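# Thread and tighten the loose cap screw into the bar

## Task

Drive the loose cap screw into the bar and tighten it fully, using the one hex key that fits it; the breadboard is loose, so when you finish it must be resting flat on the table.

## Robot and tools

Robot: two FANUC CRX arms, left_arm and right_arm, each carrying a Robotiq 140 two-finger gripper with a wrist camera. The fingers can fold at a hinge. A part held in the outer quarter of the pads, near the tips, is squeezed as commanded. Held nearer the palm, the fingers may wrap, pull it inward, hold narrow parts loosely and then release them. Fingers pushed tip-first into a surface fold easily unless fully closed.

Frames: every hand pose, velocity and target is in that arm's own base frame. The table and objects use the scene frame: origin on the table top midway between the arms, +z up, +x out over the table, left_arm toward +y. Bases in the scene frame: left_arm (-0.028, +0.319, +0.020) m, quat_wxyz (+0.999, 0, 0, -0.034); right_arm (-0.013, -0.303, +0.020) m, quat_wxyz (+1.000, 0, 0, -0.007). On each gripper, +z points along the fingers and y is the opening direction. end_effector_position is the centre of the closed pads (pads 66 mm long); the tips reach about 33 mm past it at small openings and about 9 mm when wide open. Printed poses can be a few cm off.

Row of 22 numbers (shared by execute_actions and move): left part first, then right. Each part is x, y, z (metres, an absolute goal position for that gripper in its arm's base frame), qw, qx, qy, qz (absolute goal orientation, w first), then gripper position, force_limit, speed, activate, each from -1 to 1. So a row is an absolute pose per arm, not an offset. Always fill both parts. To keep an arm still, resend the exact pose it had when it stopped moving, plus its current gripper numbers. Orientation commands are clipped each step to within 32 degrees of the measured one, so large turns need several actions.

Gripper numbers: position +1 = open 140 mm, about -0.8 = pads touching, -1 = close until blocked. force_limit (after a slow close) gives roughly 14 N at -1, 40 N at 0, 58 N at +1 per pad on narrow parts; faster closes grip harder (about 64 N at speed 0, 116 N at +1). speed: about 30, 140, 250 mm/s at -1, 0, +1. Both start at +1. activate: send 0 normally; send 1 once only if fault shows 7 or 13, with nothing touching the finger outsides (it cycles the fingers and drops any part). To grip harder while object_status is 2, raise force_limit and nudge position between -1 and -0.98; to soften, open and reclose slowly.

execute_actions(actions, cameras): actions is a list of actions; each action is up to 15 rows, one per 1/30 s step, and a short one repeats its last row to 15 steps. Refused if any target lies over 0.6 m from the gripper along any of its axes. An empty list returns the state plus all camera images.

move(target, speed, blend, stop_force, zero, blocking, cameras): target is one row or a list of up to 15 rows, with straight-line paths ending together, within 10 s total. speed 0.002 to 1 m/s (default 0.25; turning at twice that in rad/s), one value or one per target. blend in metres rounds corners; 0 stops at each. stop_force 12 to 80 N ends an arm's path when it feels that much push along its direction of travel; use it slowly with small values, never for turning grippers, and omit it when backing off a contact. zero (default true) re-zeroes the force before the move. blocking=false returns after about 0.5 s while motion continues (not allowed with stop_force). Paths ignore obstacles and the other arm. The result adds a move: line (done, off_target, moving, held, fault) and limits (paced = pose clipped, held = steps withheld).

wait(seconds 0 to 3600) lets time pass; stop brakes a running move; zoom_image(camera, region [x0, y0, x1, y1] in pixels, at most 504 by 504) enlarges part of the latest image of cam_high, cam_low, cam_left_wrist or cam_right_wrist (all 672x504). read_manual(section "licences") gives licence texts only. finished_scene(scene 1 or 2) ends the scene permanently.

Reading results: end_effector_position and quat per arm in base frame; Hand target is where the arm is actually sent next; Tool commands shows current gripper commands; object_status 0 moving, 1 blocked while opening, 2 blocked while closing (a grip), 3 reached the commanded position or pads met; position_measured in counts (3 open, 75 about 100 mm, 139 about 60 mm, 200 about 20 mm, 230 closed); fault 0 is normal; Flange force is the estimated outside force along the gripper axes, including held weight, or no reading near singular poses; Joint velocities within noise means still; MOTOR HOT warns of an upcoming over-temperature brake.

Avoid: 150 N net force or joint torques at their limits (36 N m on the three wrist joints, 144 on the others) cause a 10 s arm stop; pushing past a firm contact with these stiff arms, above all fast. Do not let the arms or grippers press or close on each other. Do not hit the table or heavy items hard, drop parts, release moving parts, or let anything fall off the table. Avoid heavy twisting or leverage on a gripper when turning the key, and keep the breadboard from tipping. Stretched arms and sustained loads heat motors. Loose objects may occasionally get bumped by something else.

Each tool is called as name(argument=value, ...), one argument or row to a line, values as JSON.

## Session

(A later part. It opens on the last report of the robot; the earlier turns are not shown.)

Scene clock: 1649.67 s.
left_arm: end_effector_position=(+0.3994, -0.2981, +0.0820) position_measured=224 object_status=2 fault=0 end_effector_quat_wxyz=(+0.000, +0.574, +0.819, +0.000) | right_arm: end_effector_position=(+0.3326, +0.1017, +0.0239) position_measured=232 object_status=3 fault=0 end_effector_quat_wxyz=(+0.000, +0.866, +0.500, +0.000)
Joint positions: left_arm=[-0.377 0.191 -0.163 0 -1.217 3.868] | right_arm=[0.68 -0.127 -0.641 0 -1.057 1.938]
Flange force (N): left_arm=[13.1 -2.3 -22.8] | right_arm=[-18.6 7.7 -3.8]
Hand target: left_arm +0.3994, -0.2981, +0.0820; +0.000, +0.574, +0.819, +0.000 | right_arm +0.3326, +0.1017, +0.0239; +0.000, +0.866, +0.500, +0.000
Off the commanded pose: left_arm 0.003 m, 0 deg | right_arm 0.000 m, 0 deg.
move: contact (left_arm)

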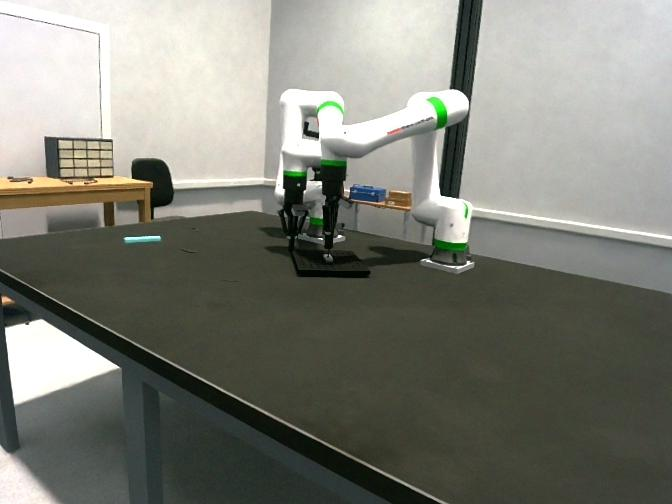

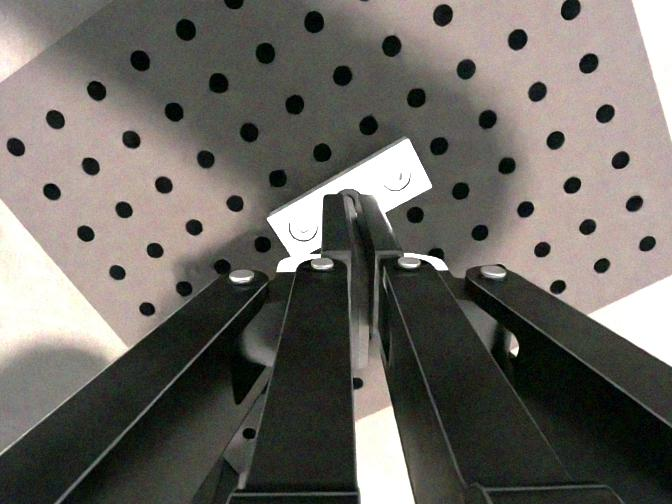

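move(
  target=[0.4003,-0.2978,0.0825,0,0.5736,0.8192,0,-1,0.5,-1,0,0.3326,0.1017,0.0239,0,0.866,0.5,0,-1,0,-1,0],
  speed=0.02,
)

move(
  target=[0.4003,-0.2978,0.0775,0,0.5736,0.8192,0,-1,0.5,-1,0,0.3326,0.1017,0.0239,0,0.866,0.5,0,-1,0,-1,0],
  speed=0.008,
  stop_force=12,
  cameras=["cam_left_wrist"],
)

zoom_image(
  camera="cam_left_wrist",
  region=[310, 160, 390, 220],
)

move(
  target=[0.3999,-0.2969,0.085,0,0.5736,0.8192,0,-1,0.5,-1,0,0.3326,0.1017,0.0239,0,0.866,0.5,0,-1,0,-1,0],
  speed=0.02,
)

move(
  target=[0.3999,-0.2969,0.0775,0,0.5736,0.8192,0,-1,0.5,-1,0,0.3326,0.1017,0.0239,0,0.866,0.5,0,-1,0,-1,0],
  speed=0.008,
  stop_force=12,
  cameras=["cam_left_wrist"],
)

zoom_image(
  camera="cam_left_wrist",
  region=[310, 160, 390, 220],
)

Scene clock: 1666.30 s.
left_arm: end_effector_position=(+0.4003, -0.2978, +0.0824) position_measured=224 object_status=2 fault=0 end_effector_quat_wxyz=(+0.000, +0.574, +0.819, +0.000) | right_arm: end_effector_position=(+0.3326, +0.1017, +0.0239) position_measured=232 object_status=3 fault=0 end_effector_quat_wxyz=(+0.000, +0.866, +0.500, +0.000)
Joint positions: left_arm=[-0.376 0.192 -0.161 0 -1.218 3.867] | right_arm=[0.68 -0.127 -0.641 0 -1.057 1.938]
Flange force (N): left_arm=[7.6 -1.0 1.3] | right_arm=[-18.7 7.4 -5.2]
Hand target: left_arm +0.4003, -0.2978, +0.0825; +0.000, +0.574, +0.819, +0.000 | right_arm +0.3326, +0.1017, +0.0239; +0.000, +0.866, +0.500, +0.000
Off the commanded pose: left_arm 0.000 m, 0 deg | right_arm 0.000 m, 0 deg.
move: done

Scene clock: 1667.43 s.
left_arm: end_effector_position=(+0.4003, -0.2978, +0.0780) position_measured=224 object_status=2 fault=0 end_effector_quat_wxyz=(+0.000, +0.574, +0.819, +0.000) | right_arm: end_effector_position=(+0.3326, +0.1017, +0.0239) position_measured=232 object_status=3 fault=0 end_effector_quat_wxyz=(+0.000, +0.866, +0.500, +0.000)
Joint positions: left_arm=[-0.376 0.196 -0.167 0 -1.208 3.867] | right_arm=[0.68 -0.127 -0.641 0 -1.057 1.938]
Flange force (N): left_arm=[12.0 2.9 -26.9] | right_arm=[-18.8 7.7 -3.2]
Hand target: left_arm +0.4003, -0.2978, +0.0780; +0.000, +0.574, +0.819, +0.000 | right_arm +0.3326, +0.1017, +0.0239; +0.000, +0.866, +0.500, +0.000
Off the commanded pose: left_arm 0.000 m, 0 deg | right_arm 0.000 m, 0 deg.
move: contact (left_arm)

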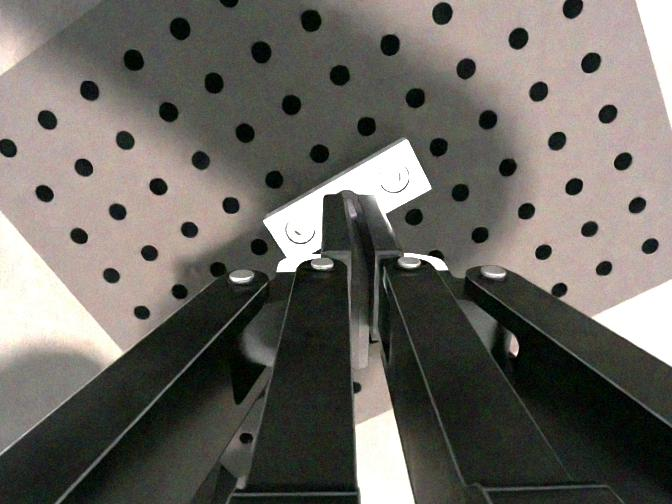

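Scaled by 6.300.

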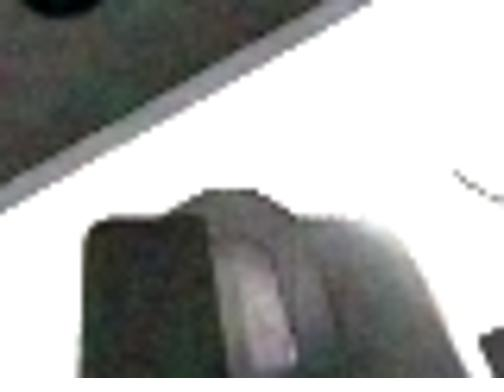

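Scene clock: 1668.03 s.
left_arm: end_effector_position=(+0.3999, -0.2969, +0.0850) position_measured=224 object_status=2 fault=0 end_effector_quat_wxyz=(+0.000, +0.574, +0.819, +0.000) | right_arm: end_effector_position=(+0.3326, +0.1017, +0.0239) position_measured=232 object_status=3 fault=0 end_effector_quat_wxyz=(+0.000, +0.866, +0.500, +0.000)
Joint positions: left_arm=[-0.375 0.188 -0.16 0 -1.224 3.865] | right_arm=[0.68 -0.127 -0.641 0 -1.057 1.938]
Flange force (N): left_arm=[7.5 -1.0 1.7] | right_arm=[-12.2 6.1 -3.4]
Hand target: left_arm +0.3999, -0.2969, +0.0850; +0.000, +0.574, +0.819, +0.000 | right_arm +0.3326, +0.1017, +0.0239; +0.000, +0.866, +0.500, +0.000
Off the commanded pose: left_arm 0.000 m, 0 deg | right_arm 0.000 m, 0 deg.
move: done

Scene clock: 1669.00 s.
left_arm: end_effector_position=(+0.3999, -0.2969, +0.0820) position_measured=224 object_status=2 fault=0 end_effector_quat_wxyz=(+0.000, +0.574, +0.819, +0.000) | right_arm: end_effector_position=(+0.3326, +0.1017, +0.0239) position_measured=232 object_status=3 fault=0 end_effector_quat_wxyz=(+0.000, +0.866, +0.500, +0.000)
Joint positions: left_arm=[-0.375 0.19 -0.164 0 -1.217 3.865] | right_arm=[0.68 -0.127 -0.641 0 -1.057 1.938]
Flange force (N): left_arm=[11.6 -2.6 -20.1] | right_arm=[-12.5 6.3 -2.1]
Hand target: left_arm +0.3999, -0.2969, +0.0820; +0.000, +0.574, +0.819, +0.000 | right_arm +0.3326, +0.1017, +0.0239; +0.000, +0.866, +0.500, +0.000
Off the commanded pose: left_arm 0.004 m, 0 deg | right_arm 0.000 m, 0 deg.
move: contact (left_arm)

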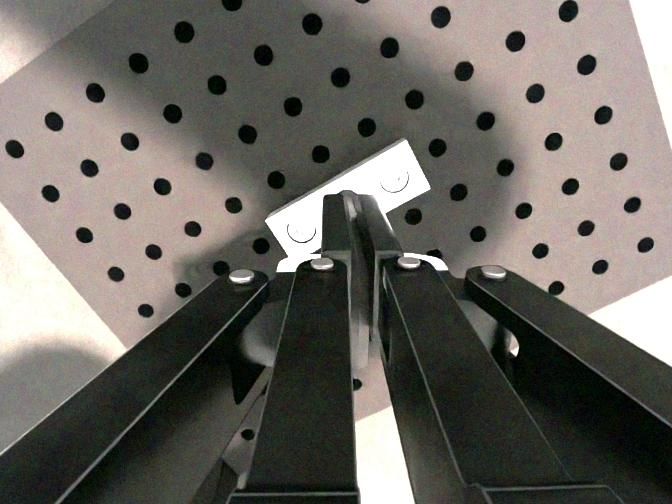

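Scaled by 6.300.

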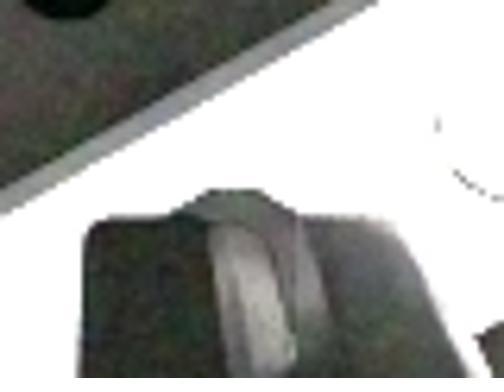

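move(
  target=[0.4003,-0.2978,0.0835,0,0.5736,0.8192,0,-1,0.5,-1,0,0.3326,0.1017,0.0239,0,0.866,0.5,0,-1,0,-1,0],
  speed=0.03,
)

move(
  target=[0.4003,-0.2978,0.0768,0,0.5736,0.8192,0,-1,0.5,-1,0,0.3326,0.1017,0.0239,0,0.866,0.5,0,-1,0,-1,0],
  speed=0.01,
  stop_force=12,
)

move(
  target=[0.3999,-0.2978,0.0778,0,0.7660,0.6428,0,-1,0.5,-1,0,0.3326,0.1017,0.0239,0,0.866,0.5,0,-1,0,-1,0],
  speed=0.15,
)

move(
  target=[0.3992,-0.2973,0.0777,0,0.9848,0.1736,0,-1,0.5,-1,0,0.3326,0.1017,0.0239,0,0.866,0.5,0,-1,0,-1,0],
  speed=0.15,
  cameras=["cam_left_wrist"],
)

zoom_image(
  camera="cam_left_wrist",
  region=[310, 160, 390, 220],
)

Scene clock: 1684.37 s.
left_arm: end_effector_position=(+0.4003, -0.2978, +0.0835) position_measured=224 object_status=2 fault=0 end_effector_quat_wxyz=(+0.000, +0.574, +0.819, +0.000) | right_arm: end_effector_position=(+0.3326, +0.1017, +0.0239) position_measured=232 object_status=3 fault=0 end_effector_quat_wxyz=(+0.000, +0.866, +0.500, +0.000)
Joint positions: left_arm=[-0.376 0.191 -0.159 0 -1.221 3.867] | right_arm=[0.68 -0.127 -0.641 0 -1.057 1.938]
Flange force (N): left_arm=[7.5 -1.2 1.5] | right_arm=[-12.8 6.0 -3.8]
Hand target: left_arm +0.4003, -0.2978, +0.0835; +0.000, +0.574, +0.819, +0.000 | right_arm +0.3326, +0.1017, +0.0239; +0.000, +0.866, +0.500, +0.000
Off the commanded pose: left_arm 0.000 m, 0 deg | right_arm 0.000 m, 0 deg.
move: done

Scene clock: 1685.17 s.
left_arm: end_effector_position=(+0.4004, -0.2978, +0.0816) position_measured=224 object_status=2 fault=0 end_effector_quat_wxyz=(+0.000, +0.574, +0.819, +0.000) | right_arm: end_effector_position=(+0.3326, +0.1017, +0.0239) position_measured=232 object_status=3 fault=0 end_effector_quat_wxyz=(+0.000, +0.866, +0.500, +0.000)
Joint positions: left_arm=[-0.376 0.192 -0.162 0 -1.216 3.867] | right_arm=[0.68 -0.127 -0.641 0 -1.057 1.938]
Flange force (N): left_arm=[14.0 0.5 -25.4] | right_arm=[-12.2 7.3 -1.7]
Hand target: left_arm +0.4004, -0.2978, +0.0816; +0.000, +0.574, +0.819, +0.000 | right_arm +0.3326, +0.1017, +0.0239; +0.000, +0.866, +0.500, +0.000
Off the commanded pose: left_arm 0.005 m, 0 deg | right_arm 0.000 m, 0 deg.
move: contact (left_arm)

Scene clock: 1687.30 s.
left_arm: end_effector_position=(+0.3999, -0.2978, +0.0778) position_measured=224 object_status=2 fault=0 end_effector_quat_wxyz=(+0.000, +0.766, +0.643, +0.000) | right_arm: end_effector_position=(+0.3326, +0.1017, +0.0239) position_measured=232 object_status=3 fault=0 end_effector_quat_wxyz=(+0.000, +0.866, +0.500, +0.000)
Joint positions: left_arm=[-0.376 0.195 -0.168 0 -1.207 3.343] | right_arm=[0.68 -0.127 -0.641 0 -1.057 1.938]
Flange force (N): left_arm=[0.4 3.2 -57.9] | right_arm=[-12.0 6.2 0.0]
Hand target: left_arm +0.3999, -0.2978, +0.0778; +0.000, +0.766, +0.643, +0.000 | right_arm +0.3326, +0.1017, +0.0239; +0.000, +0.866, +0.500, +0.000
Off the commanded pose: left_arm 0.000 m, 0 deg | right_arm 0.000 m, 0 deg.
move: done

Scene clock: 1691.17 s.
left_arm: end_effector_position=(+0.3992, -0.2973, +0.0777) position_measured=224 object_status=2 fault=0 end_effector_quat_wxyz=(+0.000, +0.985, +0.174, +0.000) | right_arm: end_effector_position=(+0.3326, +0.1017, +0.0239) position_measured=232 object_status=3 fault=0 end_effector_quat_wxyz=(+0.000, +0.866, +0.500, +0.000)
Joint positions: left_arm=[-0.376 0.193 -0.171 0 -1.207 2.296] | right_arm=[0.68 -0.127 -0.641 0 -1.057 1.938]
Flange force (N): left_arm=[-6.4 -22.9 -16.5] | right_arm=[1.6 5.7 5.5]
Hand target: left_arm +0.3992, -0.2973, +0.0777; +0.000, +0.985, +0.174, +0.000 | right_arm +0.3326, +0.1017, +0.0239; +0.000, +0.866, +0.500, +0.000
Off the commanded pose: left_arm 0.000 m, 0 deg | right_arm 0.000 m, 0 deg.
move: done

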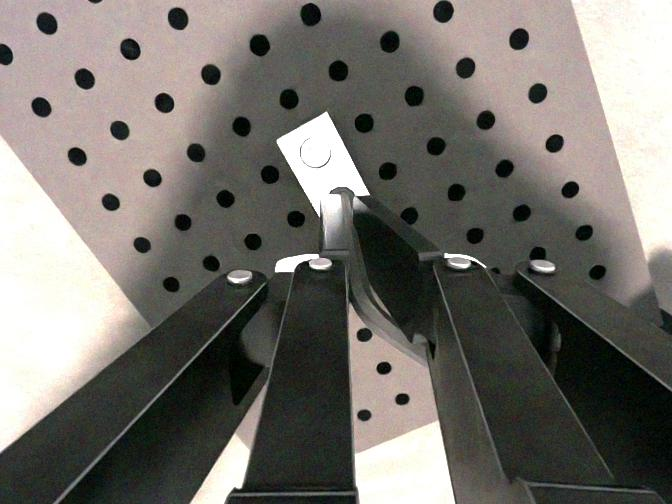

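Scaled by 6.300.

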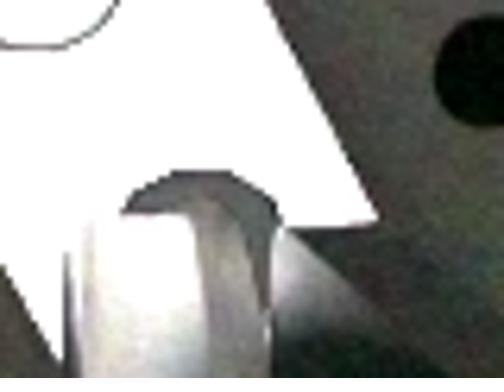

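move(
  target=[0.4001,-0.2978,0.079,0,0.6428,0.7660,0,-1,0.5,-1,0,0.3326,0.1017,0.0239,0,0.866,0.5,0,-1,0,-1,0],
  speed=0.15,
  cameras=["cam_left_wrist"],
)

zoom_image(
  camera="cam_left_wrist",
  region=[270, 160, 490, 380],
)

move(
  target=[0.4001,-0.2978,0.079,0,0.6428,0.7660,0,-0.5,0.5,-1,0,0.3326,0.1017,0.0239,0,0.866,0.5,0,-1,0,-1,0],
  cameras=["cam_left_wrist"],
)

zoom_image(
  camera="cam_left_wrist",
  region=[270, 160, 490, 380],
)

Scene clock: 1707.33 s.
left_arm: end_effector_position=(+0.4001, -0.2978, +0.0790) position_measured=224 object_status=2 fault=0 end_effector_quat_wxyz=(+0.000, +0.643, +0.766, +0.000) | right_arm: end_effector_position=(+0.3326, +0.1017, +0.0239) position_measured=232 object_status=3 fault=0 end_effector_quat_wxyz=(+0.000, +0.866, +0.500, +0.000)
Joint positions: left_arm=[-0.376 0.194 -0.166 0 -1.21 3.692] | right_arm=[0.68 -0.127 -0.641 0 -1.057 1.938]
Flange force (N): left_arm=[7.1 -2.2 1.5] | right_arm=[1.9 4.7 4.9]
Hand target: left_arm +0.4001, -0.2978, +0.0790; +0.000, +0.643, +0.766, +0.000 | right_arm +0.3326, +0.1017, +0.0239; +0.000, +0.866, +0.500, +0.000
Off the commanded pose: left_arm 0.000 m, 0 deg | right_arm 0.000 m, 0 deg.
move: done

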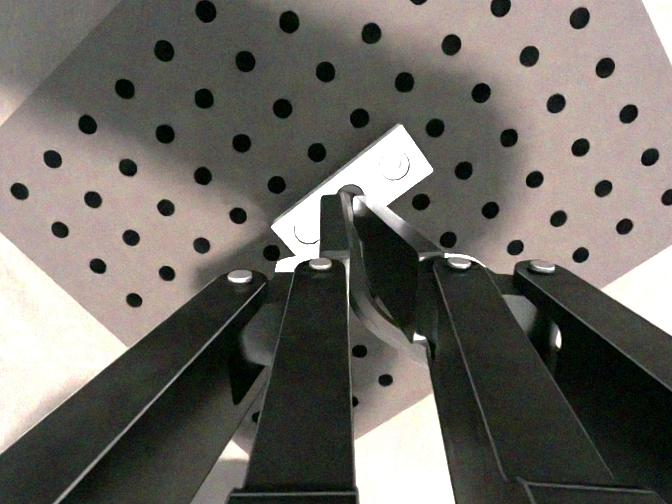

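Scaled by 2.291.

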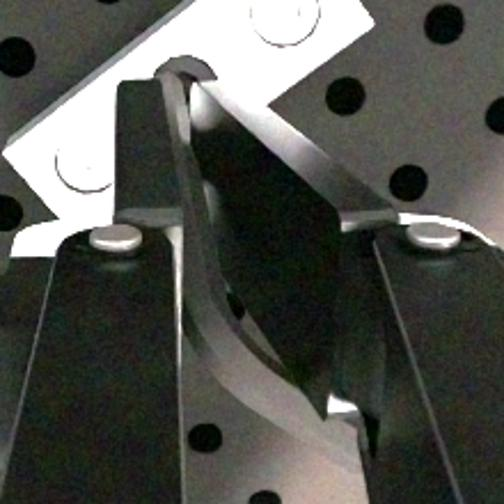

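Scene clock: 1708.30 s.
left_arm: end_effector_position=(+0.4001, -0.2978, +0.0790) position_measured=192 object_status=0 fault=0 end_effector_quat_wxyz=(+0.000, +0.643, +0.766, +0.000) | right_arm: end_effector_position=(+0.3326, +0.1017, +0.0239) position_measured=232 object_status=3 fault=0 end_effector_quat_wxyz=(+0.000, +0.866, +0.500, +0.000)
Joint positions: left_arm=[-0.376 0.194 -0.166 0 -1.21 3.692] | right_arm=[0.68 -0.127 -0.641 0 -1.057 1.938]
Flange force (N): left_arm=[7.3 -2.7 0.9] | right_arm=[1.7 5.1 4.8]
Hand target: left_arm +0.4001, -0.2978, +0.0790; +0.000, +0.643, +0.766, +0.000 | right_arm +0.3326, +0.1017, +0.0239; +0.000, +0.866, +0.500, +0.000
Off the commanded pose: left_arm 0.000 m, 0 deg | right_arm 0.000 m, 0 deg.
move: done

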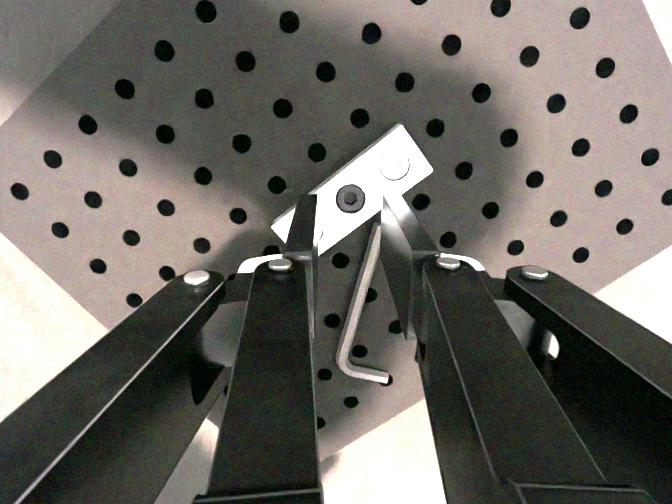

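Scaled by 2.291.

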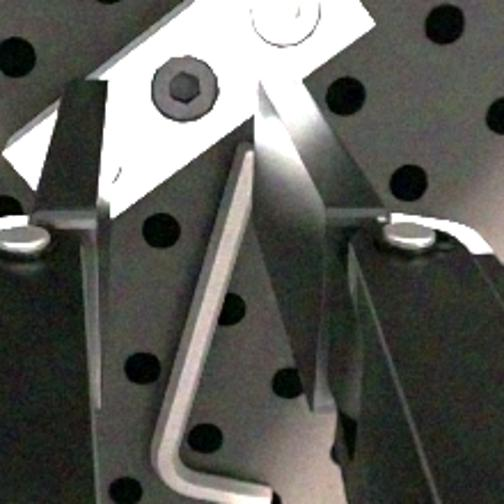

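move(
  target=[
    [0.4001,-0.2978,0.15,0,0.6428,0.7660,0,-0.5,0.5,-1,0,0.3280,0.0940,0.0239,0,0.866,0.5,0,-1,0,-1,0],
    [0.42,-0.20,0.26,0,0.6428,0.7660,0,-0.5,0.5,-1,0,0.30,0.05,0.2,0,0.866,0.5,0,-1,0,-1,0],
  ],
  speed=0.1,
  cameras=["cam_left_wrist","cam_high"],
)

zoom_image(
  camera="cam_left_wrist",
  region=[230, 180, 350, 300],
)

Scene clock: 1719.00 s.
left_arm: end_effector_position=(+0.4200, -0.2000, +0.2600) position_measured=192 object_status=3 fault=0 end_effector_quat_wxyz=(+0.000, +0.643, +0.766, +0.000) | right_arm: end_effector_position=(+0.3000, +0.0499, +0.2000) position_measured=232 object_status=3 fault=0 end_effector_quat_wxyz=(+0.000, +0.866, +0.500, +0.000)
Joint positions: left_arm=[-0.161 0.042 0.093 0 -1.622 3.477] | right_arm=[0.607 -0.388 -0.406 0 -1.552 2.011]
Flange force (N): left_arm=[6.9 -3.6 3.8] | right_arm=[4.0 6.8 0.9]
Hand target: left_arm +0.4200, -0.2000, +0.2600; +0.000, +0.643, +0.766, +0.000 | right_arm +0.3000, +0.0500, +0.2000; +0.000, +0.866, +0.500, +0.000
Off the commanded pose: left_arm 0.000 m, 0 deg | right_arm 0.000 m, 0 deg.
move: done
Images, in order (width x height): cam_high 672x504, cam_left_wrist 672x504.

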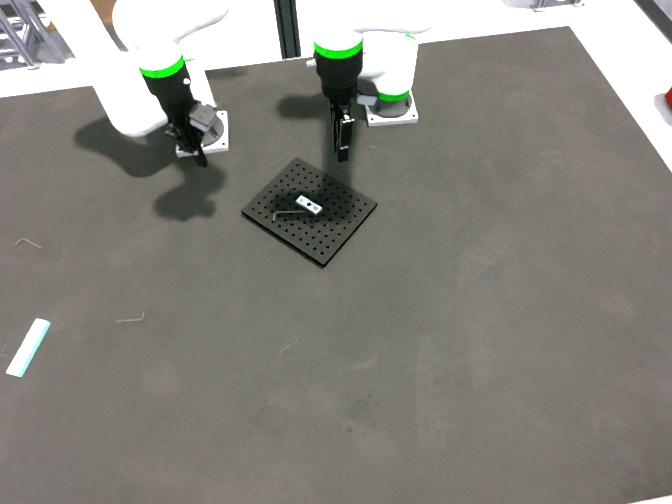

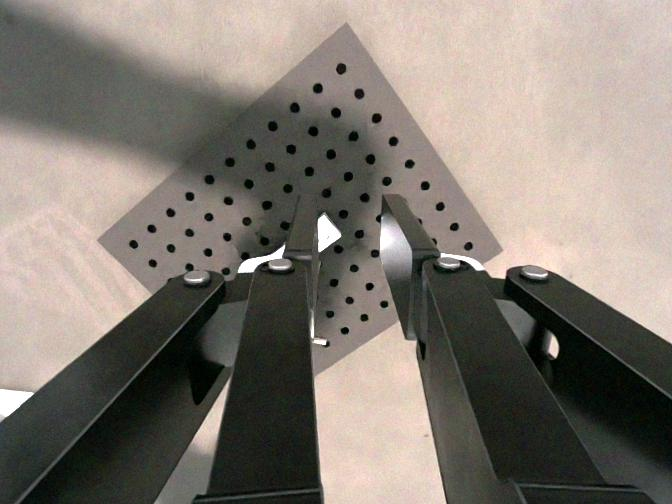

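Scaled by 4.200.

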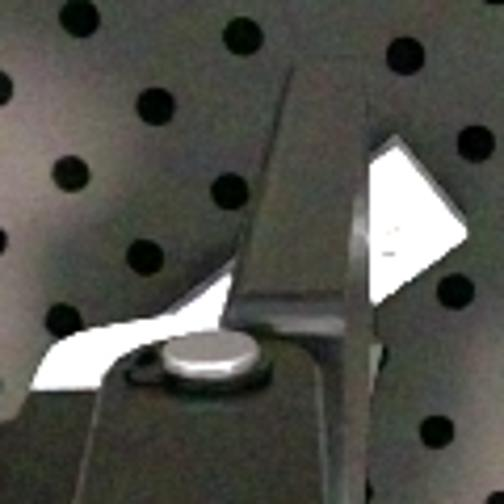

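finished_scene(
  scene=1,
)

The scene is finished: the task was done.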